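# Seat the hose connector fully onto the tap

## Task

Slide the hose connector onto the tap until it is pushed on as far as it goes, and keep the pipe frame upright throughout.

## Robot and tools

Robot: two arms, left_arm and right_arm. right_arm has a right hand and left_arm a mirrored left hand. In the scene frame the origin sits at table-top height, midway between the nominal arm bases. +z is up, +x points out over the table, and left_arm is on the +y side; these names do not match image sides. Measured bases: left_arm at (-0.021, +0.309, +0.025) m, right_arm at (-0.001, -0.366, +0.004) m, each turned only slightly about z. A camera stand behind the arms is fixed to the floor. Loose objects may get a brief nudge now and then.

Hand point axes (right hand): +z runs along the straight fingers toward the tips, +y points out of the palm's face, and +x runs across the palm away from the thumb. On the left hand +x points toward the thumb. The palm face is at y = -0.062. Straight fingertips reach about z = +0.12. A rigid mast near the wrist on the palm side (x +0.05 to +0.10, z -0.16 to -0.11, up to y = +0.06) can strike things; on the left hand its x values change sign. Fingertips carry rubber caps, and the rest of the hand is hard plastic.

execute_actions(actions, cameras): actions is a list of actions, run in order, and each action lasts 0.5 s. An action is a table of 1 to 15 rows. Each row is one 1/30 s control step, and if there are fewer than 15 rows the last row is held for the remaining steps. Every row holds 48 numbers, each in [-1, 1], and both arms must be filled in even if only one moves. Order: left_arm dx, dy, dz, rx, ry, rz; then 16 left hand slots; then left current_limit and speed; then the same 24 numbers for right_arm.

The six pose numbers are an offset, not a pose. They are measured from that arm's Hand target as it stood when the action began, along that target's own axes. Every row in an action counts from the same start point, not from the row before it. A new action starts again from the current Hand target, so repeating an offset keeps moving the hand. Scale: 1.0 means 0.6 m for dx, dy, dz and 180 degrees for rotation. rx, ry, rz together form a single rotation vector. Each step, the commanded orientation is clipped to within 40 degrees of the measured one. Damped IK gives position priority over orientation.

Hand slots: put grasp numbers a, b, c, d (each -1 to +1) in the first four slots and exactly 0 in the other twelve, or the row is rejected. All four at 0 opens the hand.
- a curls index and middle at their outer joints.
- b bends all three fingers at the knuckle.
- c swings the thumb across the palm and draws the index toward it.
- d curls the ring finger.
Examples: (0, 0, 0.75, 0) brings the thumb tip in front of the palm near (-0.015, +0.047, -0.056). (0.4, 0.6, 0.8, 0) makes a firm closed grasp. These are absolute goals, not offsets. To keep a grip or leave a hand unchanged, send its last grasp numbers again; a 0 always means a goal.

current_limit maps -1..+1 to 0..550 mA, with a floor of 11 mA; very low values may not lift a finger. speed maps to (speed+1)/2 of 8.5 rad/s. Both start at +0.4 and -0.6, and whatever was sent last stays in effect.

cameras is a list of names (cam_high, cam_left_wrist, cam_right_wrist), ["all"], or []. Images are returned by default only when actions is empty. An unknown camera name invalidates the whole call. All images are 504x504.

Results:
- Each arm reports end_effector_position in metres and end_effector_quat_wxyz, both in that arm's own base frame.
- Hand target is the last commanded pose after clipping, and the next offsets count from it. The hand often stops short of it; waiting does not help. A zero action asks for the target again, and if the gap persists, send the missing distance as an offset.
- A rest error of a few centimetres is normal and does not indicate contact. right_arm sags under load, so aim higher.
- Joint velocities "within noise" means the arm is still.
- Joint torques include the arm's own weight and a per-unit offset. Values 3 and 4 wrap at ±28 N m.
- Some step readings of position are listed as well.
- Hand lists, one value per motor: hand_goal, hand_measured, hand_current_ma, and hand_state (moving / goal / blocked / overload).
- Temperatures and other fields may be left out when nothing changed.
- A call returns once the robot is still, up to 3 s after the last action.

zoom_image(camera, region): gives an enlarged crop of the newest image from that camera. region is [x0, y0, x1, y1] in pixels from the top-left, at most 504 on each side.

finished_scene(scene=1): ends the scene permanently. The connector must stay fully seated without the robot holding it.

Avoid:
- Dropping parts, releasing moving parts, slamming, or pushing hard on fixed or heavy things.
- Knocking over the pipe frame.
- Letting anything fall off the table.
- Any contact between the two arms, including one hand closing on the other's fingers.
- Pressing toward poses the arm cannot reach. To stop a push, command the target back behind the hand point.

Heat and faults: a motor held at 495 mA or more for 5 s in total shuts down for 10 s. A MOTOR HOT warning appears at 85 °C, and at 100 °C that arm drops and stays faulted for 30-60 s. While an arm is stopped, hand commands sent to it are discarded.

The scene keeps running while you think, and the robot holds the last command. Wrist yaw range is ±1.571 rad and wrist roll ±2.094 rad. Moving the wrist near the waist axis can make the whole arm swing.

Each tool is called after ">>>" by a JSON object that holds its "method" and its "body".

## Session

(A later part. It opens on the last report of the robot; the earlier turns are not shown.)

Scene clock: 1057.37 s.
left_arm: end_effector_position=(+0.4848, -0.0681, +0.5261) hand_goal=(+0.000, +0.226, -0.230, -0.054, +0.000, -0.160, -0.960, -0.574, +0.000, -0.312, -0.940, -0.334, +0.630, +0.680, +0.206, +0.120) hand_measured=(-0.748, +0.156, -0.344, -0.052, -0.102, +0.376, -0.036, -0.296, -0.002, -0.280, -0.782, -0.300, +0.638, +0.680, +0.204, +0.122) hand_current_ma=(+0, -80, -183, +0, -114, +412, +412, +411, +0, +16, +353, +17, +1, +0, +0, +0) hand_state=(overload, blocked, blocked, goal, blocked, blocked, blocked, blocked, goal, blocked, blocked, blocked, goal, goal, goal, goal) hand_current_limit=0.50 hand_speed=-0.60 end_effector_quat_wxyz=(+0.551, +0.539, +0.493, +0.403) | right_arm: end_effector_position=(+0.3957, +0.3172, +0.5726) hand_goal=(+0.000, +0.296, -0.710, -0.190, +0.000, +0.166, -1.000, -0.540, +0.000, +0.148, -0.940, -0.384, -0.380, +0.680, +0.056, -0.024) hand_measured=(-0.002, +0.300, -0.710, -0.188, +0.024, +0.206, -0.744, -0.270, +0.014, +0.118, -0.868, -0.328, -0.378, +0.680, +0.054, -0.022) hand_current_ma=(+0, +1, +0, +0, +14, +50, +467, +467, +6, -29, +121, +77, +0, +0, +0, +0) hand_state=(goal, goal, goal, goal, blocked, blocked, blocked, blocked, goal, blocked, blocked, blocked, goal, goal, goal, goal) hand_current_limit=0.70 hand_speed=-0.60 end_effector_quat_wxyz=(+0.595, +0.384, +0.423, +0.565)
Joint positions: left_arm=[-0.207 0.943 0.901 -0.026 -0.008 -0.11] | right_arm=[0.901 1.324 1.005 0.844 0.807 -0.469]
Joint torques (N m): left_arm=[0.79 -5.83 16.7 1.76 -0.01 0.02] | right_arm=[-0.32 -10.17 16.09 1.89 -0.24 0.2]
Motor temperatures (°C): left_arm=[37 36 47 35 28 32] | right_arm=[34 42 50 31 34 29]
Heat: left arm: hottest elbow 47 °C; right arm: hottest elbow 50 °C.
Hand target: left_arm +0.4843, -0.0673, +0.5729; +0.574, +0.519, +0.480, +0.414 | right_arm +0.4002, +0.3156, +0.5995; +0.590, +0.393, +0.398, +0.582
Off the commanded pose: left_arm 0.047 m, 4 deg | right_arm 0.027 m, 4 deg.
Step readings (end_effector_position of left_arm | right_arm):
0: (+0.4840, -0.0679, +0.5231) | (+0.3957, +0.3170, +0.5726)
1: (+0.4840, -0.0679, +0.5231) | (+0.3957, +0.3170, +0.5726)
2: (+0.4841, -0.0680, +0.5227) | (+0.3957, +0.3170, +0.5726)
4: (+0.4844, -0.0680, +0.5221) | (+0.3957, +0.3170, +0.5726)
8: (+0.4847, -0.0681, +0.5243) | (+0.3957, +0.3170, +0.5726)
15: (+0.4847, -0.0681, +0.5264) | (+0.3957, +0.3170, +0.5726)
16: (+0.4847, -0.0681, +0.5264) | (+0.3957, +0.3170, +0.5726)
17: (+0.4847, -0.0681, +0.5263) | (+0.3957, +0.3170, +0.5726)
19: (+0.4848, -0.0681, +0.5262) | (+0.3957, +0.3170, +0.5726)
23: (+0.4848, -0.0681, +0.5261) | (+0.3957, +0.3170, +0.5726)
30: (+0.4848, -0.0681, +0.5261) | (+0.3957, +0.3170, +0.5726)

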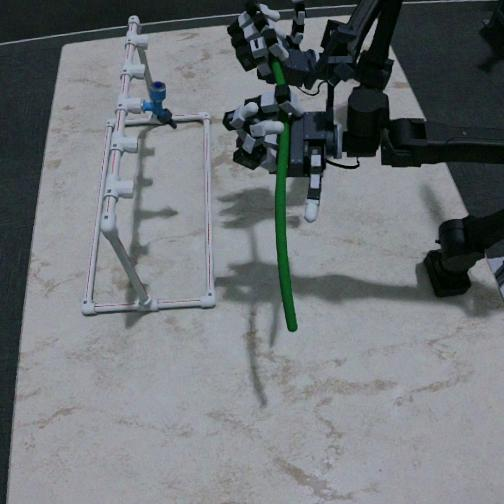

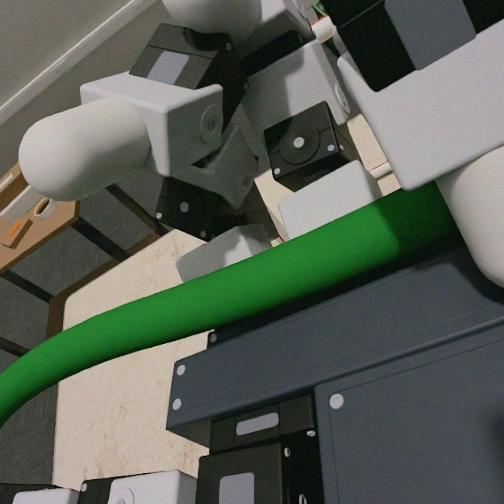

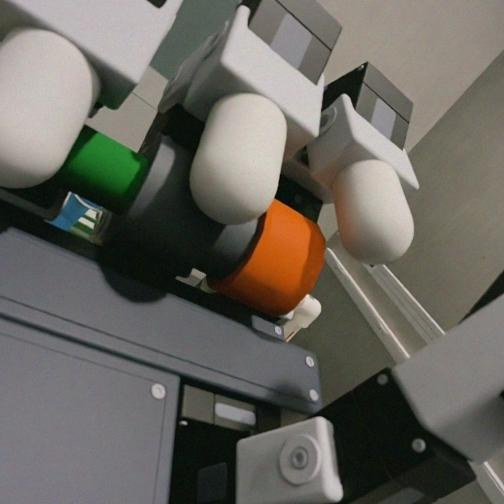

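>>> {"method": "execute_actions", "body": {"actions": [[[0,0,0,0,0,0,0.6,0.5,0.1,0.98,0,0,0,0,0,0,0,0,0,0,0,0,0.55,-0.6,0,0,0,0,0,0,0.9,0.3,0.7,0.92,0,0,0,0,0,0,0,0,0,0,0,0,0.7,-0.6],[0,0,0,0,0,0,0.35,0.5,0.1,1,0,0,0,0,0,0,0,0,0,0,0,0,0.55,-0.6,0,0,0,0,0,0,0.8,0.3,0.7,0.86,0,0,0,0,0,0,0,0,0,0,0,0,0.7,-0.6],[0,0,0,0,0,0,0.35,0.5,0.1,1,0,0,0,0,0,0,0,0,0,0,0,0,0.55,-0.6,0,0,0,0,0,0,0.72,0.3,0.7,0.8,0,0,0,0,0,0,0,0,0,0,0,0,0.7,-0.6]]], "cameras": ["cam_left_wrist","cam_right_wrist"]}}

Scene clock: 1059.67 s.
left_arm: end_effector_position=(+0.4850, -0.0680, +0.5251) hand_goal=(+0.000, +0.176, +0.260, +0.468, +0.000, -0.012, -0.080, +0.222, +0.000, -0.390, -1.000, -0.334, +0.576, +0.680, +0.206, +0.202) hand_measured=(-0.604, +0.042, -0.022, +0.466, -0.080, +0.332, -0.002, +0.238, -0.002, -0.286, -0.784, -0.300, +0.598, +0.680, +0.204, +0.200) hand_current_ma=(+0, -293, -426, +0, -69, +426, +85, +4, +0, +171, +426, +18, +7, +0, +0, +0) hand_state=(overload, blocked, blocked, goal, blocked, blocked, blocked, goal, goal, blocked, blocked, blocked, blocked, goal, goal, goal) hand_current_limit=0.55 hand_speed=-0.60 end_effector_quat_wxyz=(+0.551, +0.539, +0.494, +0.402) | right_arm: end_effector_position=(+0.3954, +0.3162, +0.5777) hand_goal=(+0.000, +0.252, -0.442, +0.076, +0.000, +0.206, -0.632, -0.134, +0.000, +0.188, -0.700, -0.192, -0.408, +0.680, +0.056, +0.018) hand_measured=(-0.002, +0.262, -0.448, +0.072, +0.004, +0.214, -0.638, -0.138, +0.002, +0.188, -0.706, -0.194, -0.404, +0.680, +0.054, +0.016) hand_current_ma=(+0, +4, -2, -1, +0, +4, -2, -1, +0, +0, -2, -1, +1, +0, +0, -1) hand_state=(goal, goal, goal, goal, goal, goal, goal, goal, goal, goal, goal, goal, goal, goal, goal, goal) hand_current_limit=0.70 hand_speed=-0.60 end_effector_quat_wxyz=(+0.593, +0.386, +0.418, +0.569)
Joint positions: left_arm=[-0.207 0.943 0.901 -0.029 -0.008 -0.113] | right_arm=[0.901 1.324 1.015 0.844 0.807 -0.465]
Joint torques (N m): left_arm=[0.73 -6.01 16.72 1.88 -0.07 0.04] | right_arm=[-0.44 -9.99 15.42 1.8 -0.27 0.15]
Heat: left arm: hottest elbow 48 °C; right arm: hottest elbow 50 °C.
Hand target: left_arm +0.4842, -0.0672, +0.5730; +0.574, +0.519, +0.480, +0.414 | right_arm +0.4001, +0.3156, +0.5996; +0.590, +0.393, +0.398, +0.582
Off the commanded pose: left_arm 0.048 m, 4 deg | right_arm 0.022 m, 3 deg.
Step readings (end_effector_position of left_arm | right_arm):
0: (+0.4848, -0.0681, +0.5261) | (+0.3957, +0.3172, +0.5726)
1: (+0.4848, -0.0681, +0.5261) | (+0.3957, +0.3172, +0.5726)
2: (+0.4848, -0.0681, +0.5261) | (+0.3957, +0.3172, +0.5726)
4: (+0.4848, -0.0681, +0.5260) | (+0.3957, +0.3171, +0.5726)
8: (+0.4850, -0.0681, +0.5252) | (+0.3955, +0.3166, +0.5754)
15: (+0.4850, -0.0680, +0.5251) | (+0.3954, +0.3162, +0.5777)
Images, in order (width x height): cam_left_wrist 504x504, cam_right_wrist 504x504.

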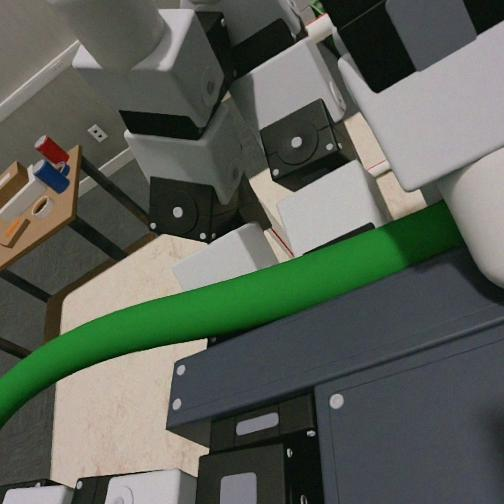

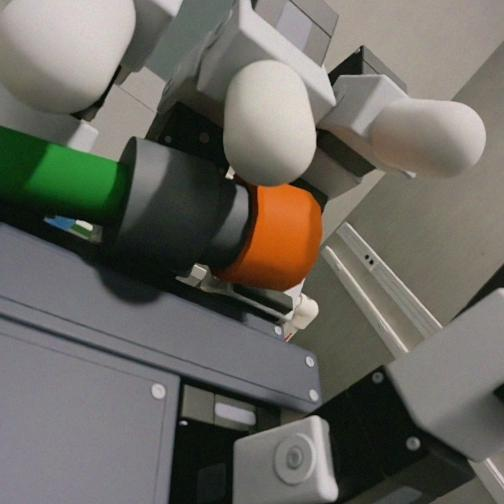

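>>> {"method": "execute_actions", "body": {"actions": [[[0,0,0,0,0,0,0.35,0.5,0.1,1,0,0,0,0,0,0,0,0,0,0,0,0,0.55,-0.6,0.013,-0.0015,0.0017,0,0,0,0.72,0.3,0.7,0.8,0,0,0,0,0,0,0,0,0,0,0,0,0.7,-0.6],[0,0,0,0,0,0,0.35,0.5,0.1,1,0,0,0,0,0,0,0,0,0,0,0,0,0.55,-0.6,0.026,-0.003,0.0033,0,0,0,0.72,0.3,0.7,0.8,0,0,0,0,0,0,0,0,0,0,0,0,0.7,-0.6],[0,0,0,0,0,0,0.35,0.5,0.1,1,0,0,0,0,0,0,0,0,0,0,0,0,0.55,-0.6,0.039,-0.0045,0.005,0,0,0,0.72,0.3,0.7,0.8,0,0,0,0,0,0,0,0,0,0,0,0,0.7,-0.6]]], "cameras": ["cam_left_wrist","cam_right_wrist"]}}

Scene clock: 1061.30 s.
left_arm: end_effector_position=(+0.4850, -0.0680, +0.5251) hand_goal=(+0.000, +0.176, +0.260, +0.468, +0.000, -0.012, -0.080, +0.222, +0.000, -0.390, -1.000, -0.334, +0.576, +0.680, +0.206, +0.202) hand_measured=(-0.604, +0.040, -0.018, +0.466, -0.080, +0.332, -0.002, +0.238, -0.002, -0.286, -0.784, -0.300, +0.598, +0.680, +0.204, +0.200) hand_current_ma=(+0, -296, -426, +0, -69, +426, +86, +4, +0, +171, +426, +18, +7, +0, +0, +0) hand_state=(overload, blocked, blocked, goal, blocked, blocked, blocked, goal, goal, blocked, blocked, blocked, blocked, goal, goal, goal) hand_current_limit=0.55 hand_speed=-0.60 end_effector_quat_wxyz=(+0.551, +0.539, +0.495, +0.401) | right_arm: end_effector_position=(+0.4046, +0.3348, +0.5749) hand_goal=(+0.000, +0.252, -0.442, +0.076, +0.000, +0.206, -0.632, -0.134, +0.000, +0.188, -0.700, -0.192, -0.408, +0.680, +0.056, +0.018) hand_measured=(-0.002, +0.260, -0.448, +0.072, +0.004, +0.214, -0.638, -0.138, +0.002, +0.188, -0.706, -0.194, -0.404, +0.680, +0.054, +0.016) hand_current_ma=(+0, +4, -2, -1, +0, +3, -2, -1, +0, +0, -2, -1, +1, +0, +0, -1) hand_state=(goal, goal, goal, goal, goal, goal, goal, goal, goal, goal, goal, goal, goal, goal, goal, goal) hand_current_limit=0.70 hand_speed=-0.60 end_effector_quat_wxyz=(+0.592, +0.391, +0.420, +0.567)
Joint positions: left_arm=[-0.207 0.943 0.901 -0.029 -0.008 -0.113] | right_arm=[0.914 1.377 1.063 0.844 0.828 -0.465]
Joint torques (N m): left_arm=[0.79 -6.01 16.72 1.88 -0.07 0.05] | right_arm=[0.32 -10.75 15.34 2.77 -0.23 -0.04]
Heat: left arm: hottest elbow 48 °C; right arm: hottest elbow 50 °C.
Hand target: left_arm +0.4842, -0.0672, +0.5729; +0.574, +0.519, +0.480, +0.413 | right_arm +0.4041, +0.3389, +0.5978; +0.590, +0.393, +0.398, +0.582
Off the commanded pose: left_arm 0.048 m, 4 deg | right_arm 0.023 m, 3 deg.
Step readings (end_effector_position of left_arm | right_arm):
0: (+0.4850, -0.0680, +0.5251) | (+0.3954, +0.3162, +0.5777)
1: (+0.4850, -0.0680, +0.5251) | (+0.3954, +0.3162, +0.5777)
2: (+0.4850, -0.0680, +0.5251) | (+0.3954, +0.3159, +0.5778)
4: (+0.4850, -0.0680, +0.5251) | (+0.3970, +0.3165, +0.5784)
8: (+0.4850, -0.0680, +0.5251) | (+0.4025, +0.3247, +0.5797)
15: (+0.4850, -0.0680, +0.5251) | (+0.4052, +0.3344, +0.5736)
Images, in order (width x height): cam_left_wrist 504x504, cam_right_wrist 504x504.

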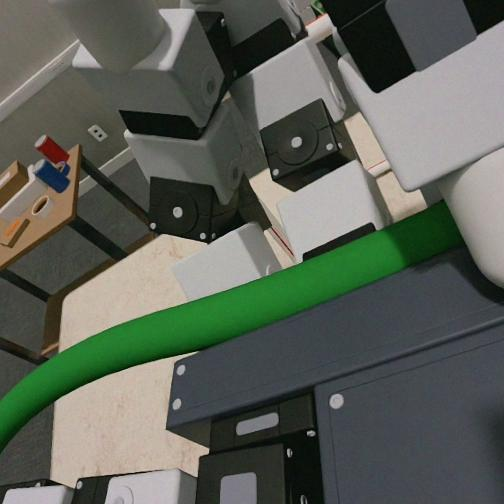

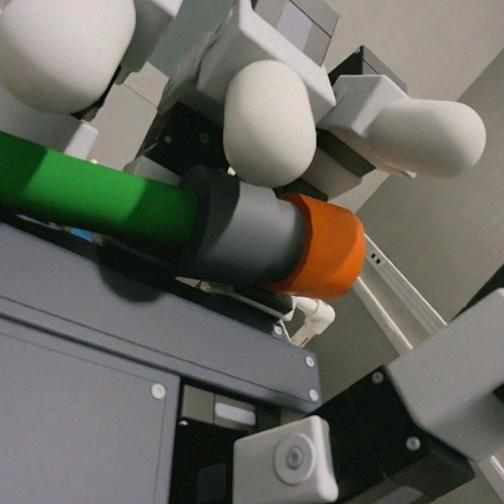

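>>> {"method": "execute_actions", "body": {"actions": [[[0,0,0,0,0,0,0.35,0.5,0.1,1,0,0,0,0,0,0,0,0,0,0,0,0,0.55,-0.6,0.012,-0.0013,0.0014,0,-0.017,0,0.72,0.3,0.7,0.8,0,0,0,0,0,0,0,0,0,0,0,0,0.7,-0.6],[0,0,0,0,0,0,0.35,0.5,0.1,1,0,0,0,0,0,0,0,0,0,0,0,0,0.55,-0.6,0.024,-0.0025,0.0028,0,-0.034,0,0.72,0.3,0.7,0.8,0,0,0,0,0,0,0,0,0,0,0,0,0.7,-0.6],[0,0,0,0,0,0,0.35,0.5,0.1,1,0,0,0,0,0,0,0,0,0,0,0,0,0.55,-0.6,0.036,-0.004,0.0042,0,-0.05,0,0.72,0.3,0.7,0.8,0,0,0,0,0,0,0,0,0,0,0,0,0.7,-0.6]]], "cameras": ["cam_high","cam_right_wrist"]}}

Scene clock: 1063.53 s.
left_arm: end_effector_position=(+0.4851, -0.0677, +0.5250) hand_goal=(+0.000, +0.176, +0.260, +0.468, +0.000, -0.012, -0.080, +0.222, +0.000, -0.390, -1.000, -0.334, +0.576, +0.680, +0.206, +0.202) hand_measured=(-0.604, +0.040, -0.018, +0.466, -0.080, +0.332, -0.002, +0.238, -0.002, -0.286, -0.784, -0.300, +0.598, +0.680, +0.204, +0.200) hand_current_ma=(+0, -297, -426, +0, -69, +426, +86, +4, +0, +171, +426, +18, +7, +0, +0, +0) hand_state=(overload, blocked, blocked, goal, blocked, blocked, blocked, goal, goal, blocked, blocked, blocked, blocked, goal, goal, goal) hand_current_limit=0.55 hand_speed=-0.60 end_effector_quat_wxyz=(+0.552, +0.538, +0.495, +0.401) | right_arm: end_effector_position=(+0.4064, +0.3572, +0.5776) hand_goal=(+0.000, +0.252, -0.442, +0.076, +0.000, +0.206, -0.632, -0.134, +0.000, +0.188, -0.700, -0.192, -0.408, +0.680, +0.056, +0.018) hand_measured=(-0.002, +0.260, -0.446, +0.072, +0.004, +0.214, -0.638, -0.136, +0.002, +0.188, -0.706, -0.194, -0.404, +0.680, +0.054, +0.016) hand_current_ma=(+0, +4, -1, -1, +0, +3, -1, -1, +0, +0, -2, -1, +1, +0, +0, -1) hand_state=(goal, goal, goal, goal, goal, goal, goal, goal, goal, goal, goal, goal, goal, goal, goal, goal) hand_current_limit=0.70 hand_speed=-0.60 end_effector_quat_wxyz=(+0.619, +0.434, +0.371, +0.539)
Joint positions: left_arm=[-0.207 0.943 0.901 -0.029 -0.008 -0.116] | right_arm=[0.964 1.514 1.189 1.022 0.999 -0.605]
Joint torques (N m): left_arm=[0.79 -5.95 16.72 1.88 -0.06 0.08] | right_arm=[0.26 -12.51 14.79 2.51 -0.42 -0.11]
Heat: left arm: hottest elbow 49 °C; right arm: hottest elbow 51 °C.
Hand target: left_arm +0.4842, -0.0673, +0.5729; +0.574, +0.519, +0.480, +0.413 | right_arm +0.4074, +0.3604, +0.5964; +0.619, +0.437, +0.351, +0.550
Off the commanded pose: left_arm 0.048 m, 4 deg | right_arm 0.019 m, 3 deg.
Step readings (end_effector_position of left_arm | right_arm):
0: (+0.4850, -0.0680, +0.5251) | (+0.4046, +0.3348, +0.5749)
1: (+0.4850, -0.0680, +0.5251) | (+0.4046, +0.3345, +0.5749)
2: (+0.4850, -0.0680, +0.5251) | (+0.4047, +0.3331, +0.5748)
4: (+0.4850, -0.0680, +0.5251) | (+0.4039, +0.3307, +0.5756)
8: (+0.4851, -0.0676, +0.5250) | (+0.4065, +0.3401, +0.5778)
15: (+0.4851, -0.0676, +0.5250) | (+0.4082, +0.3577, +0.5711)
Images, in order (width x height): cam_high 504x504, cam_right_wrist 504x504.

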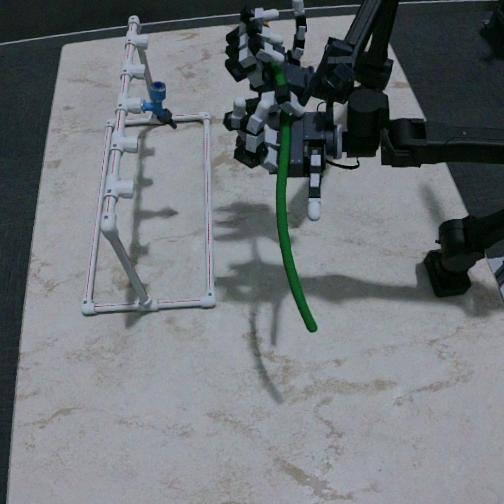

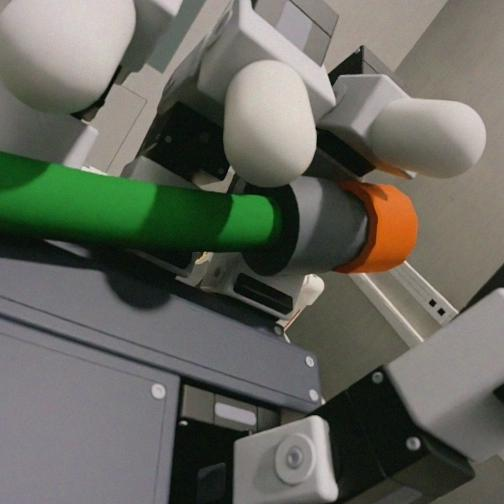

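>>> {"method": "execute_actions", "body": {"actions": [[[0,0,0,0,0,0,0.35,0.5,0.1,1,0,0,0,0,0,0,0,0,0,0,0,0,0.55,-0.6,0.007,-0.001,0,0,0.03,0,0.72,0.3,0.7,0.8,0,0,0,0,0,0,0,0,0,0,0,0,0.7,-0.6],[0,0,0,0,0,0,0.35,0.5,0.1,1,0,0,0,0,0,0,0,0,0,0,0,0,0.55,-0.6,0.015,-0.002,0,0,0.06,0,0.72,0.3,0.7,0.8,0,0,0,0,0,0,0,0,0,0,0,0,0.7,-0.6],[0,0,0,0,0,0,0.35,0.5,0.1,1,0,0,0,0,0,0,0,0,0,0,0,0,0.55,-0.6,0.022,-0.003,0,0,0.094,0,0.72,0.3,0.7,0.8,0,0,0,0,0,0,0,0,0,0,0,0,0.7,-0.6]]], "cameras": ["cam_high","cam_right_wrist"]}}

Scene clock: 1066.40 s.
left_arm: end_effector_position=(+0.4851, -0.0677, +0.5250) hand_goal=(+0.000, +0.176, +0.260, +0.468, +0.000, -0.012, -0.080, +0.222, +0.000, -0.390, -1.000, -0.334, +0.576, +0.680, +0.206, +0.202) hand_measured=(-0.604, +0.040, -0.018, +0.466, -0.080, +0.332, -0.002, +0.238, -0.002, -0.286, -0.784, -0.300, +0.598, +0.680, +0.204, +0.200) hand_current_ma=(+0, -297, -426, +0, -69, +426, +86, +4, +0, +171, +426, +18, +7, +0, +0, +0) hand_state=(overload, blocked, blocked, goal, blocked, blocked, blocked, goal, goal, blocked, blocked, blocked, blocked, goal, goal, goal) hand_current_limit=0.55 hand_speed=-0.60 end_effector_quat_wxyz=(+0.552, +0.538, +0.495, +0.401) | right_arm: end_effector_position=(+0.4090, +0.3804, +0.5926) hand_goal=(+0.000, +0.252, -0.442, +0.076, +0.000, +0.206, -0.632, -0.134, +0.000, +0.188, -0.700, -0.192, -0.408, +0.680, +0.056, +0.018) hand_measured=(-0.002, +0.260, -0.446, +0.072, +0.002, +0.214, -0.638, -0.136, +0.002, +0.188, -0.706, -0.194, -0.406, +0.680, +0.054, +0.016) hand_current_ma=(+0, +3, -1, -1, +0, +3, -1, -1, +0, +0, -2, -1, +0, +0, +0, -1) hand_state=(goal, goal, goal, goal, goal, goal, goal, goal, goal, goal, goal, goal, goal, goal, goal, goal) hand_current_limit=0.70 hand_speed=-0.60 end_effector_quat_wxyz=(+0.564, +0.348, +0.439, +0.606)
Joint positions: left_arm=[-0.207 0.943 0.901 -0.029 -0.008 -0.116] | right_arm=[0.934 1.431 1.157 0.788 0.714 -0.432]
Joint torques (N m): left_arm=[0.79 -5.95 16.7 1.87 -0.06 0.09] | right_arm=[-0.62 -14.56 10.36 1.63 -0.41 0.13]
Heat: left arm: hottest elbow 50 °C; right arm: hottest elbow 51 °C.
Hand target: left_arm +0.4842, -0.0673, +0.5729; +0.574, +0.519, +0.480, +0.413 | right_arm +0.4101, +0.3734, +0.5954; +0.561, +0.352, +0.438, +0.608
Off the commanded pose: left_arm 0.048 m, 4 deg | right_arm 0.008 m, 1 deg.
Step readings (end_effector_position of left_arm | right_arm):
0: (+0.4851, -0.0677, +0.5250) | (+0.4064, +0.3573, +0.5776)
1: (+0.4851, -0.0677, +0.5250) | (+0.4063, +0.3575, +0.5778)
2: (+0.4851, -0.0677, +0.5250) | (+0.4059, +0.3600, +0.5788)
4: (+0.4851, -0.0677, +0.5250) | (+0.4068, +0.3738, +0.5822)
8: (+0.4851, -0.0677, +0.5250) | (+0.4107, +0.3895, +0.5826)
15: (+0.4851, -0.0677, +0.5250) | (+0.4079, +0.3827, +0.5919)
Images, in order (width x height): cam_high 504x504, cam_right_wrist 504x504.

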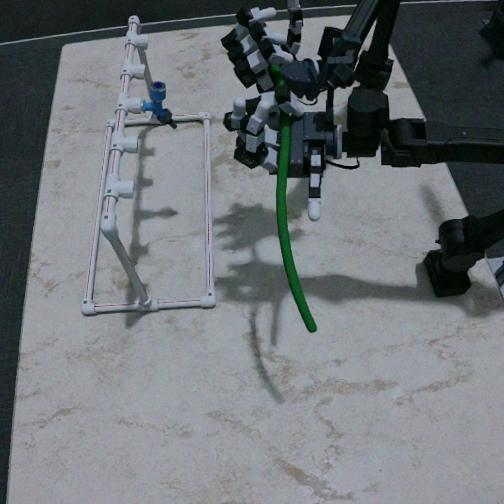

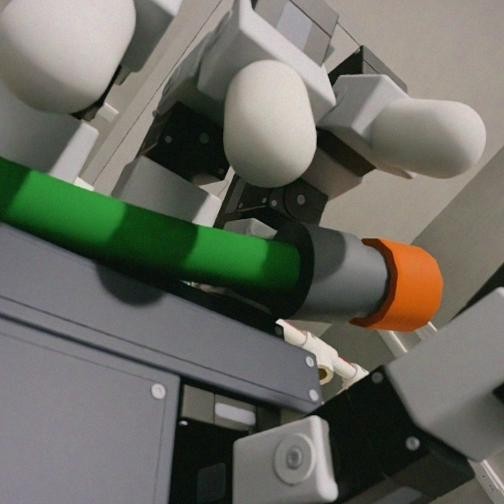

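>>> {"method": "execute_actions", "body": {"actions": [[[0,0,0,0,0,0,0.35,0.5,0.1,1,0,0,0,0,0,0,0,0,0,0,0,0,0.55,-0.6,0,0.012,0,0,0,0,0.72,0.35,0.7,0.8,0,0,0,0,0,0,0,0,0,0,0,0,0.7,-0.6],[0,0,0,0,0,0,0.35,0.5,0.1,1,0,0,0,0,0,0,0,0,0,0,0,0,0.55,-0.6,0,0.025,0,0,0,0,0.78,0.45,0.7,0.82,0,0,0,0,0,0,0,0,0,0,0,0,0.7,-0.6]]], "cameras": ["cam_right_wrist"]}}

Scene clock: 1068.50 s.
left_arm: end_effector_position=(+0.4851, -0.0678, +0.5250) hand_goal=(+0.000, +0.176, +0.260, +0.468, +0.000, -0.012, -0.080, +0.222, +0.000, -0.390, -1.000, -0.334, +0.576, +0.680, +0.206, +0.202) hand_measured=(-0.604, +0.040, -0.018, +0.466, -0.080, +0.332, -0.002, +0.238, -0.002, -0.286, -0.784, -0.300, +0.598, +0.680, +0.204, +0.200) hand_current_ma=(+0, -297, -426, +0, -69, +426, +86, +4, +0, +171, +426, +18, +7, +0, +0, +0) hand_state=(overload, blocked, blocked, goal, blocked, blocked, blocked, goal, goal, blocked, blocked, blocked, blocked, goal, goal, goal) hand_current_limit=0.55 hand_speed=-0.60 end_effector_quat_wxyz=(+0.552, +0.539, +0.495, +0.401) | right_arm: end_effector_position=(+0.4093, +0.3807, +0.5938) hand_goal=(+0.000, +0.058, -0.454, +0.050, +0.000, -0.068, -0.758, -0.220, +0.000, -0.040, -0.732, -0.190, -0.402, +0.680, +0.056, +0.038) hand_measured=(-0.002, +0.064, -0.454, +0.052, +0.002, -0.066, -0.758, -0.218, +0.002, -0.036, -0.732, -0.190, -0.402, +0.680, +0.054, +0.036) hand_current_ma=(+0, +2, +0, +0, +0, +1, +0, +0, +0, +1, +0, +0, +0, +0, +0, -1) hand_state=(goal, goal, goal, goal, goal, goal, goal, goal, goal, goal, goal, goal, goal, goal, goal, goal) hand_current_limit=0.70 hand_speed=-0.60 end_effector_quat_wxyz=(+0.564, +0.348, +0.448, +0.600)
Joint positions: left_arm=[-0.207 0.943 0.901 -0.029 -0.008 -0.116] | right_arm=[0.935 1.419 1.157 0.753 0.716 -0.432]
Joint torques (N m): left_arm=[0.73 -6.01 16.73 1.87 -0.08 0.08] | right_arm=[0.15 -15.15 11.99 1.7 -0.12 0.11]
Heat: left arm: hottest elbow 50 °C; right arm: hottest elbow 51 °C.
Hand target: left_arm +0.4842, -0.0673, +0.5729; +0.574, +0.519, +0.480, +0.413 | right_arm +0.4044, +0.3737, +0.6092; +0.561, +0.352, +0.438, +0.608
Off the commanded pose: left_arm 0.048 m, 4 deg | right_arm 0.018 m, 2 deg.
Step readings (end_effector_position of left_arm | right_arm):
0: (+0.4851, -0.0677, +0.5250) | (+0.4090, +0.3804, +0.5926)
1: (+0.4851, -0.0677, +0.5250) | (+0.4090, +0.3804, +0.5926)
2: (+0.4851, -0.0677, +0.5250) | (+0.4093, +0.3807, +0.5923)
4: (+0.4851, -0.0677, +0.5250) | (+0.4099, +0.3816, +0.5916)
8: (+0.4851, -0.0677, +0.5250) | (+0.4096, +0.3814, +0.5928)
15: (+0.4851, -0.0678, +0.5250) | (+0.4092, +0.3806, +0.5940)
Images, in order (width x height): cam_right_wrist 504x504.

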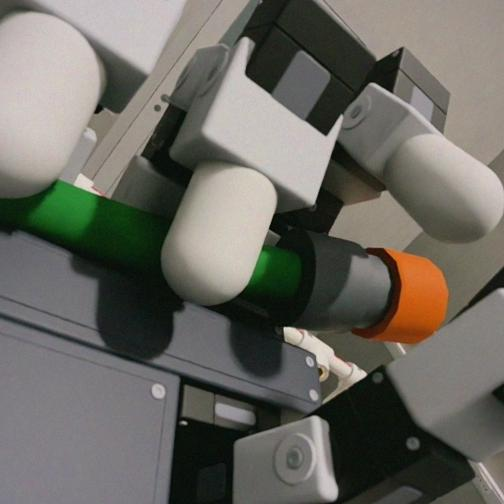

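>>> {"method": "execute_actions", "body": {"actions": [[[0,0,0,0,0,0,0.35,0.5,0.1,1,0,0,0,0,0,0,0,0,0,0,0,0,0.55,-0.6,0,0.007,0,0,0,0,0.82,0.52,0.7,0.85,0,0,0,0,0,0,0,0,0,0,0,0,0.6,-0.6],[0,0,0,0,0,0,0.35,0.5,0.1,1,0,0,0,0,0,0,0,0,0,0,0,0,0.55,-0.6,0,0.014,0,0,0,0,0.88,0.6,0.7,0.88,0,0,0,0,0,0,0,0,0,0,0,0,0.6,-0.6]]], "cameras": ["cam_right_wrist"]}}

Scene clock: 1069.53 s.
left_arm: end_effector_position=(+0.4851, -0.0680, +0.5250) hand_goal=(+0.000, +0.176, +0.260, +0.468, +0.000, -0.012, -0.080, +0.222, +0.000, -0.390, -1.000, -0.334, +0.576, +0.680, +0.206, +0.202) hand_measured=(-0.604, +0.040, -0.018, +0.466, -0.080, +0.332, -0.002, +0.238, -0.002, -0.286, -0.784, -0.300, +0.598, +0.680, +0.204, +0.200) hand_current_ma=(+0, -297, -426, +0, -69, +426, +86, +4, +0, +171, +426, +18, +7, +0, +0, +0) hand_state=(overload, blocked, blocked, goal, blocked, blocked, blocked, goal, goal, blocked, blocked, blocked, blocked, goal, goal, goal) hand_current_limit=0.55 hand_speed=-0.60 end_effector_quat_wxyz=(+0.552, +0.539, +0.495, +0.400) | right_arm: end_effector_position=(+0.4086, +0.3810, +0.5948) hand_goal=(+0.000, -0.128, -0.504, -0.016, +0.000, -0.344, -0.948, -0.366, +0.000, -0.282, -0.828, -0.236, -0.392, +0.680, +0.056, +0.054) hand_measured=(-0.002, -0.120, -0.504, -0.014, +0.002, -0.176, -0.858, -0.324, +0.002, -0.252, -0.820, -0.234, -0.394, +0.680, +0.054, +0.052) hand_current_ma=(+0, +3, +0, +0, +0, +440, +172, +50, +0, +31, +2, +0, +0, +0, +0, -1) hand_state=(goal, goal, goal, goal, goal, blocked, blocked, blocked, goal, blocked, goal, goal, goal, goal, goal, goal) hand_current_limit=0.60 hand_speed=-0.60 end_effector_quat_wxyz=(+0.564, +0.348, +0.453, +0.597)
Joint positions: left_arm=[-0.207 0.943 0.901 -0.029 -0.006 -0.116] | right_arm=[0.937 1.412 1.157 0.735 0.72 -0.432]
Joint torques (N m): left_arm=[0.73 -5.95 16.7 1.88 -0.12 0.09] | right_arm=[0.44 -15.15 12.85 1.69 -0.06 0.08]
Heat: left arm: hottest elbow 50 °C; right arm: hottest elbow 51 °C.
Hand target: left_arm +0.4842, -0.0673, +0.5729; +0.574, +0.519, +0.480, +0.413 | right_arm +0.4013, +0.3738, +0.6170; +0.561, +0.352, +0.438, +0.608
Off the commanded pose: left_arm 0.048 m, 4 deg | right_arm 0.024 m, 2 deg.
Step readings (end_effector_position of left_arm | right_arm):
0: (+0.4851, -0.0678, +0.5250) | (+0.4093, +0.3807, +0.5938)
1: (+0.4851, -0.0678, +0.5250) | (+0.4093, +0.3807, +0.5938)
2: (+0.4851, -0.0678, +0.5250) | (+0.4095, +0.3808, +0.5937)
4: (+0.4851, -0.0678, +0.5250) | (+0.4095, +0.3810, +0.5936)
8: (+0.4851, -0.0678, +0.5250) | (+0.4087, +0.3810, +0.5946)
15: (+0.4851, -0.0680, +0.5250) | (+0.4086, +0.3810, +0.5948)
Images, in order (width x height): cam_right_wrist 504x504.

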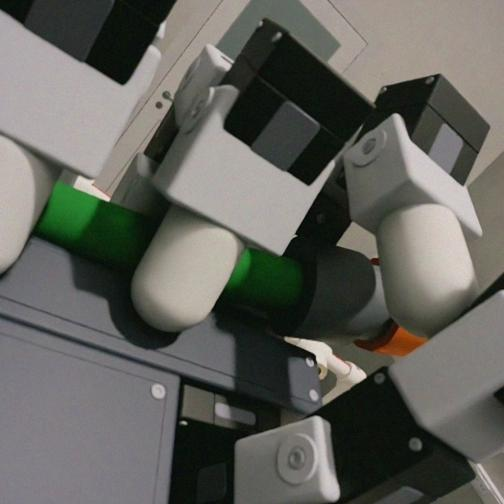

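>>> {"method": "execute_actions", "body": {"actions": [[[0,0,0,0,0,0,0.35,0.5,0.1,1,0,0,0,0,0,0,0,0,0,0,0,0,0.55,-0.6,0,0,0,0,0,0,0.92,0.66,0.7,0.92,0,0,0,0,0,0,0,0,0,0,0,0,0.6,-0.6],[0,0,0,0,0,0,0.35,0.5,0.1,1,0,0,0,0,0,0,0,0,0,0,0,0,0.55,-0.6,0,0,0,0,0,0,0.96,0.72,0.7,0.95,0,0,0,0,0,0,0,0,0,0,0,0,0.6,-0.6]]], "cameras": ["cam_right_wrist","cam_high"]}}

Scene clock: 1070.67 s.
left_arm: end_effector_position=(+0.4851, -0.0680, +0.5250) hand_goal=(+0.000, +0.176, +0.260, +0.468, +0.000, -0.012, -0.080, +0.222, +0.000, -0.390, -1.000, -0.334, +0.576, +0.680, +0.206, +0.202) hand_measured=(-0.604, +0.040, -0.018, +0.466, -0.080, +0.332, -0.002, +0.238, -0.002, -0.286, -0.784, -0.300, +0.598, +0.680, +0.204, +0.200) hand_current_ma=(+0, -297, -426, +0, -69, +426, +86, +4, +0, +171, +426, +18, +7, +0, +0, +0) hand_state=(overload, blocked, blocked, goal, blocked, blocked, blocked, goal, goal, blocked, blocked, blocked, blocked, goal, goal, goal) hand_current_limit=0.55 hand_speed=-0.60 end_effector_quat_wxyz=(+0.552, +0.539, +0.495, +0.400) | right_arm: end_effector_position=(+0.4080, +0.3804, +0.5957) hand_goal=(+0.000, -0.276, -0.548, -0.068, +0.000, -0.560, -1.000, -0.482, +0.000, -0.486, -0.940, -0.296, -0.384, +0.680, +0.056, +0.066) hand_measured=(-0.002, -0.208, -0.540, -0.060, +0.002, -0.182, -0.858, -0.336, +0.002, -0.266, -0.822, -0.246, -0.386, +0.680, +0.056, +0.064) hand_current_ma=(+0, +118, +3, +2, +0, +440, +377, +402, +0, +440, +273, +67, +0, +0, +0, -1) hand_state=(goal, blocked, goal, goal, goal, blocked, blocked, blocked, goal, blocked, blocked, blocked, goal, goal, goal, goal) hand_current_limit=0.60 hand_speed=-0.60 end_effector_quat_wxyz=(+0.564, +0.349, +0.452, +0.597)
Joint positions: left_arm=[-0.207 0.943 0.901 -0.029 -0.006 -0.116] | right_arm=[0.937 1.41 1.157 0.735 0.72 -0.432]
Joint torques (N m): left_arm=[0.73 -6.01 16.72 1.87 -0.12 0.09] | right_arm=[0.32 -14.8 12.86 1.62 -0.07 0.07]
Heat: left arm: hottest elbow 51 °C; right arm: hottest elbow 51 °C.
Hand target: left_arm +0.4842, -0.0673, +0.5729; +0.574, +0.519, +0.480, +0.413 | right_arm +0.4013, +0.3737, +0.6171; +0.561, +0.352, +0.438, +0.608
Off the commanded pose: left_arm 0.048 m, 4 deg | right_arm 0.023 m, 2 deg.
Step readings (end_effector_position of left_arm | right_arm):
0: (+0.4851, -0.0680, +0.5250) | (+0.4086, +0.3810, +0.5948)
1: (+0.4851, -0.0680, +0.5250) | (+0.4086, +0.3810, +0.5948)
2: (+0.4851, -0.0680, +0.5250) | (+0.4086, +0.3810, +0.5948)
4: (+0.4851, -0.0680, +0.5250) | (+0.4084, +0.3806, +0.5951)
8: (+0.4851, -0.0680, +0.5250) | (+0.4081, +0.3805, +0.5955)
15: (+0.4851, -0.0680, +0.5250) | (+0.4080, +0.3804, +0.5957)
Images, in order (width x height): cam_high 504x504, cam_right_wrist 504x504.

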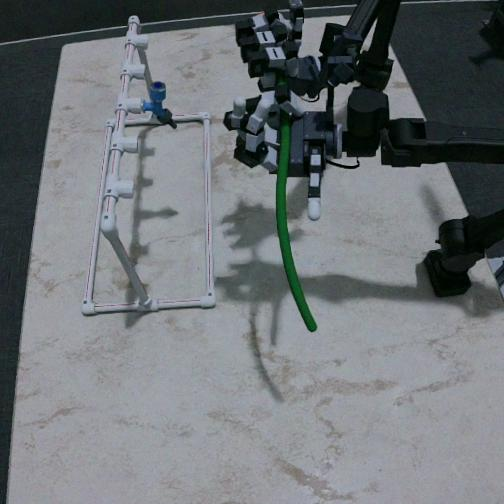

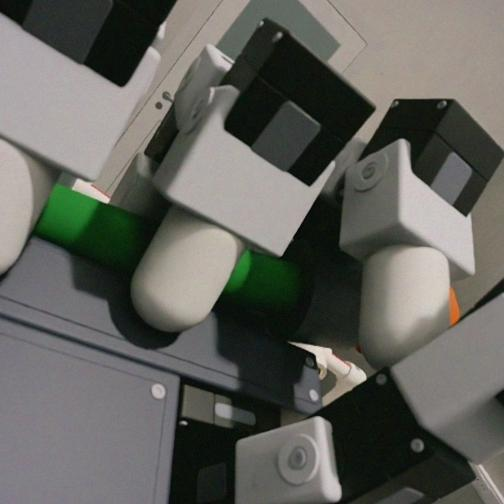

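>>> {"method": "execute_actions", "body": {"actions": [[[0,0,0,0,0,0,0.35,0.5,0.1,1,0,0,0,0,0,0,0,0,0,0,0,0,0.55,-0.6,0,0,0,0,0,0,1,0.76,0.7,0.95,0,0,0,0,0,0,0,0,0,0,0,0,0.6,-0.6],[0,0,0,0,0,0,0.35,0.5,0.1,1,0,0,0,0,0,0,0,0,0,0,0,0,0.55,-0.6,0,0,0,0,0,0,1,0.82,0.7,0.95,0,0,0,0,0,0,0,0,0,0,0,0,0.6,-0.6]]], "cameras": ["cam_right_wrist"]}}

>>> {"method": "zoom_image", "body": {"camera": "cam_right_wrist", "region": [200, 200, 504, 504]}}

Scene clock: 1071.97 s.
left_arm: end_effector_position=(+0.4851, -0.0680, +0.5250) hand_goal=(+0.000, +0.176, +0.260, +0.468, +0.000, -0.012, -0.080, +0.222, +0.000, -0.390, -1.000, -0.334, +0.576, +0.680, +0.206, +0.202) hand_measured=(-0.604, +0.040, -0.018, +0.466, -0.080, +0.332, -0.002, +0.238, -0.002, -0.286, -0.784, -0.300, +0.598, +0.680, +0.204, +0.200) hand_current_ma=(+0, -297, -426, +0, -69, +426, +86, +4, +0, +171, +426, +18, +7, +0, +0, +0) hand_state=(overload, blocked, blocked, goal, blocked, blocked, blocked, goal, goal, blocked, blocked, blocked, blocked, goal, goal, goal) hand_current_limit=0.55 hand_speed=-0.60 end_effector_quat_wxyz=(+0.552, +0.539, +0.495, +0.400) | right_arm: end_effector_position=(+0.4080, +0.3804, +0.5957) hand_goal=(+0.000, -0.406, -0.554, -0.086, +0.000, -0.744, -1.000, -0.540, +0.000, -0.632, -0.940, -0.280, -0.380, +0.680, +0.056, +0.080) hand_measured=(-0.002, -0.218, -0.534, -0.076, +0.002, -0.184, -0.856, -0.338, +0.002, -0.266, -0.822, -0.246, -0.382, +0.680, +0.060, +0.078) hand_current_ma=(+0, +440, +14, +4, +0, +440, +387, +440, +0, +440, +273, +35, +0, +0, +1, -1) hand_state=(goal, blocked, blocked, goal, goal, blocked, blocked, blocked, goal, blocked, blocked, blocked, goal, goal, goal, goal) hand_current_limit=0.60 hand_speed=-0.60 end_effector_quat_wxyz=(+0.564, +0.349, +0.452, +0.597)
Joint positions: left_arm=[-0.207 0.943 0.901 -0.029 -0.006 -0.116] | right_arm=[0.937 1.41 1.157 0.735 0.72 -0.432]
Joint torques (N m): left_arm=[0.73 -6.01 16.72 1.88 -0.12 0.08] | right_arm=[0.32 -14.92 12.82 1.65 -0.07 0.07]
Heat: left arm: hottest elbow 51 °C; right arm: hottest elbow 51 °C.
Hand target: left_arm +0.4842, -0.0673, +0.5729; +0.574, +0.519, +0.480, +0.413 | right_arm +0.4013, +0.3737, +0.6171; +0.561, +0.352, +0.438, +0.608
Off the commanded pose: left_arm 0.048 m, 4 deg | right_arm 0.023 m, 2 deg.
Step readings (end_effector_position of left_arm | right_arm):
0: (+0.4851, -0.0680, +0.5250) | (+0.4080, +0.3804, +0.5957)
1: (+0.4851, -0.0680, +0.5250) | (+0.4080, +0.3804, +0.5957)
2: (+0.4851, -0.0680, +0.5250) | (+0.4080, +0.3804, +0.5957)
4: (+0.4851, -0.0680, +0.5250) | (+0.4080, +0.3804, +0.5957)
8: (+0.4851, -0.0680, +0.5250) | (+0.4080, +0.3804, +0.5957)
15: (+0.4851, -0.0680, +0.5250) | (+0.4080, +0.3804, +0.5957)
Images, in order (width x height): cam_right_wrist 504x504.

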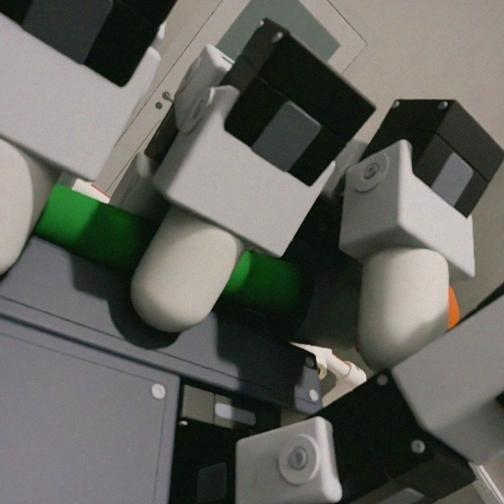

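Scaled by 1.658 from the camera's 504x504 image, which has a finer 720x720 frame.

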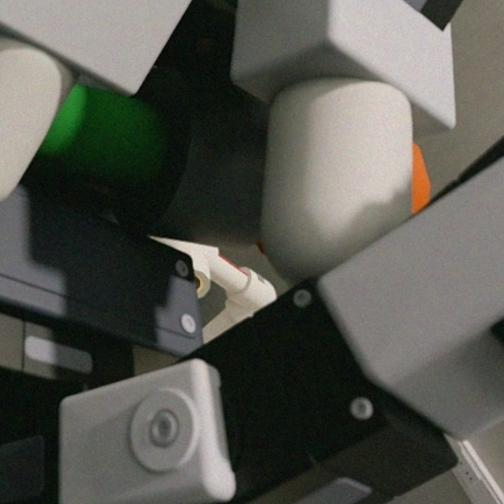

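>>> {"method": "execute_actions", "body": {"actions": [[[0,0,0,0,0,0,0.35,0.5,0.1,1,0,0,0,0,0,0,0,0,0,0,0,0,0.55,-0.6,0,0,0,0,0,0,1,0.84,0.62,0.95,0,0,0,0,0,0,0,0,0,0,0,0,0.6,-0.6],[0,0,0,0,0,0,0.35,0.5,0.1,1,0,0,0,0,0,0,0,0,0,0,0,0,0.55,-0.6,0,0,0,0,0,0,1,0.86,0.55,0.95,0,0,0,0,0,0,0,0,0,0,0,0,0.6,-0.6]]], "cameras": ["cam_right_wrist"]}}

Scene clock: 1074.30 s.
left_arm: end_effector_position=(+0.4851, -0.0680, +0.5250) hand_goal=(+0.000, +0.176, +0.260, +0.468, +0.000, -0.012, -0.080, +0.222, +0.000, -0.390, -1.000, -0.334, +0.576, +0.680, +0.206, +0.202) hand_measured=(-0.604, +0.040, -0.018, +0.466, -0.080, +0.332, -0.002, +0.238, -0.002, -0.286, -0.784, -0.300, +0.598, +0.680, +0.204, +0.200) hand_current_ma=(+0, -297, -426, +0, -69, +426, +86, +4, +0, +171, +426, +18, +7, +0, +0, +0) hand_state=(overload, blocked, blocked, goal, blocked, blocked, blocked, goal, goal, blocked, blocked, blocked, blocked, goal, goal, goal) hand_current_limit=0.55 hand_speed=-0.60 end_effector_quat_wxyz=(+0.552, +0.539, +0.495, +0.400) | right_arm: end_effector_position=(+0.4080, +0.3804, +0.5957) hand_goal=(+0.000, -0.408, -0.460, -0.078, +0.000, -0.814, -1.000, -0.584, +0.000, -0.730, -0.940, -0.272, -0.124, +0.680, +0.092, +0.110) hand_measured=(-0.002, -0.234, -0.468, -0.080, +0.002, -0.186, -0.854, -0.338, +0.002, -0.266, -0.822, -0.244, -0.122, +0.678, +0.090, +0.108) hand_current_ma=(+0, +440, -2, +0, +0, +440, +393, +440, +0, +440, +273, +23, +0, +0, +0, -1) hand_state=(goal, blocked, goal, goal, goal, blocked, blocked, blocked, goal, blocked, blocked, blocked, goal, goal, goal, goal) hand_current_limit=0.60 hand_speed=-0.60 end_effector_quat_wxyz=(+0.564, +0.349, +0.452, +0.597)
Joint positions: left_arm=[-0.207 0.943 0.901 -0.029 -0.006 -0.116] | right_arm=[0.937 1.41 1.157 0.735 0.72 -0.432]
Joint torques (N m): left_arm=[0.73 -6.01 16.72 1.88 -0.11 0.08] | right_arm=[0.44 -14.92 12.79 1.65 -0.07 0.06]
Motor temperatures (°C): left_arm=[36 36 52 35 28 32] | right_arm=[34 41 50 31 34 29]
Heat: left arm: hottest elbow 52 °C; right arm: hottest elbow 50 °C.
Hand target: left_arm +0.4842, -0.0673, +0.5729; +0.574, +0.519, +0.480, +0.413 | right_arm +0.4013, +0.3737, +0.6171; +0.561, +0.352, +0.438, +0.608
Off the commanded pose: left_arm 0.048 m, 4 deg | right_arm 0.023 m, 2 deg.
Step readings (end_effector_position of left_arm | right_arm):
0: (+0.4851, -0.0680, +0.5250) | (+0.4080, +0.3804, +0.5957)
1: (+0.4851, -0.0680, +0.5250) | (+0.4080, +0.3804, +0.5957)
2: (+0.4851, -0.0680, +0.5250) | (+0.4080, +0.3804, +0.5957)
4: (+0.4851, -0.0680, +0.5250) | (+0.4080, +0.3804, +0.5957)
8: (+0.4851, -0.0680, +0.5250) | (+0.4080, +0.3804, +0.5957)
15: (+0.4851, -0.0680, +0.5250) | (+0.4080, +0.3804, +0.5957)
Images, in order (width x height): cam_right_wrist 504x504.

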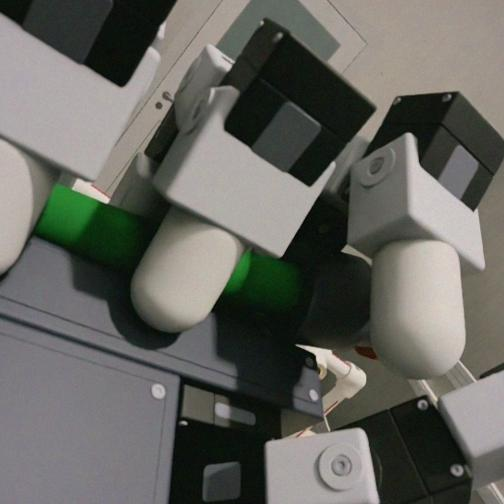

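>>> {"method": "execute_actions", "body": {"actions": [[[0,0,0,0,0,0,0.2,0.35,0.1,0.7,0,0,0,0,0,0,0,0,0,0,0,0,0.4,-0.6,0,0,0,0,0,0,1,0.86,0.55,0.95,0,0,0,0,0,0,0,0,0,0,0,0,0.6,-0.6],[0,0,0,0,0,0,0,0.15,0.15,0.3,0,0,0,0,0,0,0,0,0,0,0,0,0.3,-0.6,0,0,0,0,0,0,1,0.86,0.55,0.95,0,0,0,0,0,0,0,0,0,0,0,0,0.6,-0.6],[0,0,0,0,0,0,0,0,0.2,0,0,0,0,0,0,0,0,0,0,0,0,0,0.2,-0.6,0,0,0,0,0,0,1,0.86,0.55,0.95,0,0,0,0,0,0,0,0,0,0,0,0,0.6,-0.6]]], "cameras": ["cam_right_wrist","cam_left_wrist","cam_high"]}}

Scene clock: 1076.23 s.
left_arm: end_effector_position=(+0.4851, -0.0680, +0.5250) hand_goal=(+0.000, +0.680, +0.470, +0.700, +0.000, +0.750, +0.580, +0.760, +0.000, +0.800, +0.580, +0.700, +0.370, +0.680, +0.180, +0.140) hand_measured=(-0.486, +0.526, +0.424, +0.698, +0.006, +0.826, +0.600, +0.758, -0.002, +0.806, +0.580, +0.698, +0.392, +0.680, +0.182, +0.142) hand_current_ma=(+0, -330, -31, +0, +0, +93, +6, +0, +0, +1, +0, +0, +7, +0, +0, +0) hand_state=(overload, blocked, blocked, goal, goal, blocked, goal, goal, goal, goal, goal, goal, blocked, goal, goal, goal) hand_current_limit=0.20 hand_speed=-0.60 end_effector_quat_wxyz=(+0.552, +0.539, +0.495, +0.400) | right_arm: end_effector_position=(+0.4080, +0.3804, +0.5957) hand_goal=(+0.000, -0.408, -0.460, -0.078, +0.000, -0.814, -1.000, -0.584, +0.000, -0.730, -0.940, -0.272, -0.124, +0.680, +0.092, +0.110) hand_measured=(-0.002, -0.234, -0.468, -0.080, +0.002, -0.186, -0.854, -0.340, +0.002, -0.266, -0.822, -0.244, -0.122, +0.678, +0.090, +0.108) hand_current_ma=(+0, +440, -2, +0, +0, +440, +394, +440, +0, +440, +273, +23, +0, +0, +0, -1) hand_state=(goal, blocked, goal, goal, goal, blocked, blocked, blocked, goal, blocked, blocked, blocked, goal, goal, goal, goal) hand_current_limit=0.60 hand_speed=-0.60 end_effector_quat_wxyz=(+0.564, +0.349, +0.452, +0.597)
Joint positions: left_arm=[-0.207 0.943 0.901 -0.029 -0.006 -0.116] | right_arm=[0.937 1.41 1.157 0.735 0.72 -0.432]
Joint torques (N m): left_arm=[0.79 -6.12 16.8 1.95 -0.12 0.06] | right_arm=[0.38 -14.97 12.81 1.63 -0.08 0.06]
Heat: left arm: hottest elbow 52 °C; right arm: hottest elbow 50 °C.
Hand target: left_arm +0.4842, -0.0673, +0.5729; +0.574, +0.519, +0.480, +0.413 | right_arm +0.4013, +0.3737, +0.6171; +0.561, +0.352, +0.438, +0.608
Off the commanded pose: left_arm 0.048 m, 4 deg | right_arm 0.023 m, 2 deg.
Step readings (end_effector_position of left_arm | right_arm):
0: (+0.4851, -0.0680, +0.5250) | (+0.4080, +0.3804, +0.5957)
1: (+0.4851, -0.0680, +0.5250) | (+0.4080, +0.3804, +0.5957)
2: (+0.4851, -0.0680, +0.5250) | (+0.4080, +0.3804, +0.5957)
4: (+0.4851, -0.0680, +0.5250) | (+0.4080, +0.3804, +0.5957)
8: (+0.4851, -0.0680, +0.5250) | (+0.4080, +0.3804, +0.5957)
15: (+0.4851, -0.0680, +0.5250) | (+0.4080, +0.3804, +0.5957)

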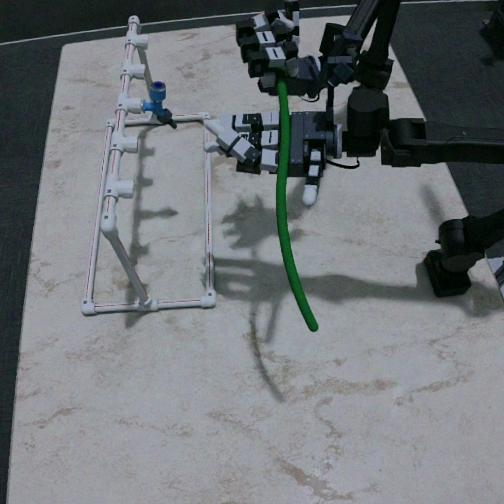

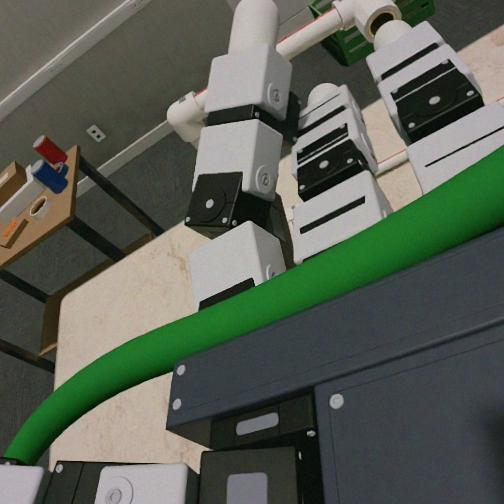

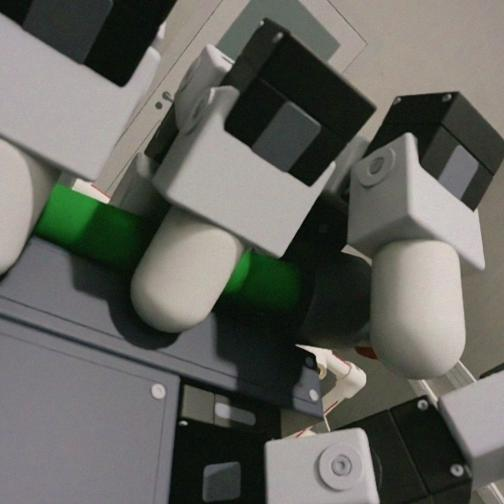

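>>> {"method": "execute_actions", "body": {"actions": [[[0.0086,-0.0754,-0.0123,0,0,0,0,0,0.2,0,0,0,0,0,0,0,0,0,0,0,0,0,0.2,-0.6,0,0,0,0,0,0,1,0.86,0.55,0.95,0,0,0,0,0,0,0,0,0,0,0,0,0.6,-0.6],[0.0171,-0.1509,-0.0247,0,0,0,0,0,0.2,0,0,0,0,0,0,0,0,0,0,0,0,0,0.2,-0.6,0,0,0,0,0,0,1,0.86,0.55,0.95,0,0,0,0,0,0,0,0,0,0,0,0,0.6,-0.6],[0.0257,-0.2263,-0.037,0,0,0,0,0,0.2,0,0,0,0,0,0,0,0,0,0,0,0,0,0.2,-0.6,0,0,0,0,0,0,1,0.86,0.55,0.95,0,0,0,0,0,0,0,0,0,0,0,0,0.6,-0.6]],[[0.0086,-0.0754,-0.0123,0,0,0,0,0,0.2,0,0,0,0,0,0,0,0,0,0,0,0,0,0.2,-0.6,0,0,0,0,0,0,1,0.86,0.55,0.95,0,0,0,0,0,0,0,0,0,0,0,0,0.6,-0.6],[0.0171,-0.1509,-0.0247,0,0,0,0,0,0.2,0,0,0,0,0,0,0,0,0,0,0,0,0,0.2,-0.6,0,0,0,0,0,0,1,0.86,0.55,0.95,0,0,0,0,0,0,0,0,0,0,0,0,0.6,-0.6],[0.0257,-0.2263,-0.037,0,0,0,0,0,0.2,0,0,0,0,0,0,0,0,0,0,0,0,0,0.2,-0.6,0,0,0,0,0,0,1,0.86,0.55,0.95,0,0,0,0,0,0,0,0,0,0,0,0,0.6,-0.6]],[[0.045,0.0055,-0.0075,-0.0025,0.0208,0,0,0,0.2,0,0,0,0,0,0,0,0,0,0,0,0,0,0.2,-0.6,0,0,0,0,0,0,1,0.86,0.55,0.95,0,0,0,0,0,0,0,0,0,0,0,0,0.6,-0.6],[0.0907,0.011,-0.0151,-0.005,0.0416,0,0,0,0.2,0,0,0,0,0,0,0,0,0,0,0,0,0,0.2,-0.6,0,0,0,0,0,0,1,0.86,0.55,0.95,0,0,0,0,0,0,0,0,0,0,0,0,0.6,-0.6],[0.136,0.0165,-0.0227,-0.0075,0.0624,0,0,0,0.2,0,0,0,0,0,0,0,0,0,0,0,0,0,0.2,-0.6,0,0,0,0,0,0,1,0.86,0.55,0.95,0,0,0,0,0,0,0,0,0,0,0,0,0.6,-0.6]]], "cameras": ["cam_high","cam_right_wrist"]}}

Scene clock: 1086.33 s.
left_arm: end_effector_position=(+0.4429, +0.0198, +0.2954) hand_goal=(+0.000, +0.680, +0.470, +0.700, +0.000, +0.750, +0.580, +0.760, +0.000, +0.800, +0.580, +0.700, +0.370, +0.680, +0.180, +0.140) hand_measured=(-0.486, +0.534, +0.424, +0.698, +0.006, +0.834, +0.602, +0.758, -0.002, +0.810, +0.580, +0.698, +0.382, +0.680, +0.180, +0.142) hand_current_ma=(+0, -330, -31, +0, +0, +111, +7, +0, +0, +2, +0, +0, +3, +0, +0, +0) hand_state=(overload, blocked, blocked, goal, goal, blocked, blocked, goal, goal, goal, goal, goal, goal, goal, goal, goal) hand_current_limit=0.20 hand_speed=-0.60 end_effector_quat_wxyz=(+0.524, +0.477, +0.531, +0.464) | right_arm: end_effector_position=(+0.4079, +0.3823, +0.5945) hand_goal=(+0.000, -0.408, -0.460, -0.078, +0.000, -0.814, -1.000, -0.584, +0.000, -0.730, -0.940, -0.272, -0.124, +0.680, +0.092, +0.110) hand_measured=(-0.002, -0.286, -0.464, -0.080, +0.004, -0.192, -0.844, -0.350, +0.002, -0.266, -0.822, -0.244, -0.122, +0.678, +0.092, +0.108) hand_current_ma=(+0, +321, -1, +0, +1, +440, +438, +440, +0, +440, +273, +23, +0, +0, +0, -1) hand_state=(goal, blocked, goal, goal, goal, blocked, blocked, blocked, goal, blocked, blocked, blocked, goal, goal, goal, goal) hand_current_limit=0.60 hand_speed=-0.60 end_effector_quat_wxyz=(+0.565, +0.348, +0.456, +0.594)
Joint positions: left_arm=[-0.041 1.189 0.331 0.838 -0.034 -0.116] | right_arm=[0.94 1.41 1.157 0.727 0.723 -0.436]
Joint torques (N m): left_arm=[1.26 -5.48 7.68 2.81 -0.02 0.06] | right_arm=[0.09 -14.97 12.82 1.99 -0.22 0.11]
Heat: left arm: hottest elbow 53 °C; right arm: hottest elbow 50 °C.
Hand target: left_arm +0.4434, +0.0225, +0.2994; +0.530, +0.470, +0.529, +0.468 | right_arm +0.4013, +0.3739, +0.6169; +0.561, +0.352, +0.438, +0.608
Off the commanded pose: left_arm 0.005 m, 1 deg | right_arm 0.025 m, 3 deg.
Step readings (end_effector_position of left_arm | right_arm):
0: (+0.4851, -0.0680, +0.5250) | (+0.4080, +0.3804, +0.5957)
1: (+0.4851, -0.0680, +0.5250) | (+0.4080, +0.3804, +0.5957)
2: (+0.4849, -0.0679, +0.5259) | (+0.4080, +0.3804, +0.5957)
4: (+0.4810, -0.0671, +0.5238) | (+0.4078, +0.3805, +0.5957)
8: (+0.4690, -0.0646, +0.4752) | (+0.4074, +0.3818, +0.5952)
15: (+0.4670, -0.0640, +0.4228) | (+0.4079, +0.3824, +0.5945)
16: (+0.4662, -0.0638, +0.4247) | (+0.4079, +0.3824, +0.5945)
17: (+0.4641, -0.0634, +0.4264) | (+0.4079, +0.3824, +0.5945)
19: (+0.4548, -0.0614, +0.4203) | (+0.4080, +0.3823, +0.5945)
23: (+0.4403, -0.0583, +0.3511) | (+0.4081, +0.3820, +0.5945)
30: (+0.4426, -0.0587, +0.2819) | (+0.4079, +0.3823, +0.5945)
31: (+0.4425, -0.0585, +0.2839) | (+0.4079, +0.3823, +0.5945)
32: (+0.4421, -0.0573, +0.2864) | (+0.4079, +0.3823, +0.5945)
34: (+0.4415, -0.0471, +0.2925) | (+0.4079, +0.3823, +0.5945)
38: (+0.4418, -0.0009, +0.2982) | (+0.4079, +0.3823, +0.5945)
45: (+0.4423, +0.0202, +0.2967) | (+0.4079, +0.3823, +0.5945)
Images, in order (width x height): cam_high 504x504, cam_right_wrist 504x504.

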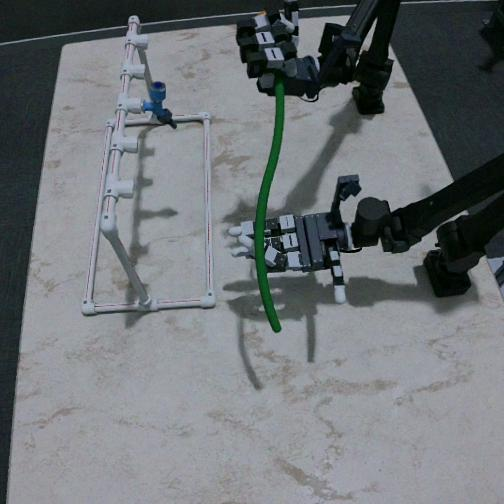

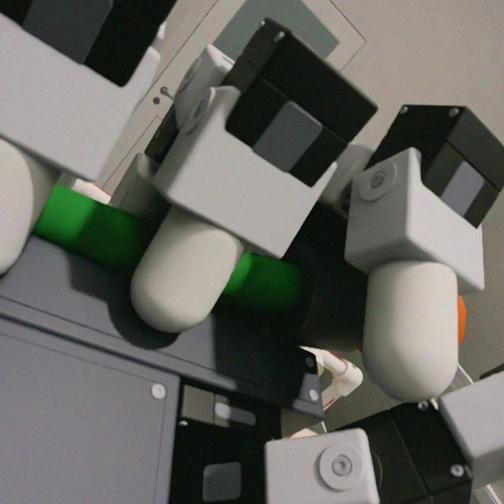

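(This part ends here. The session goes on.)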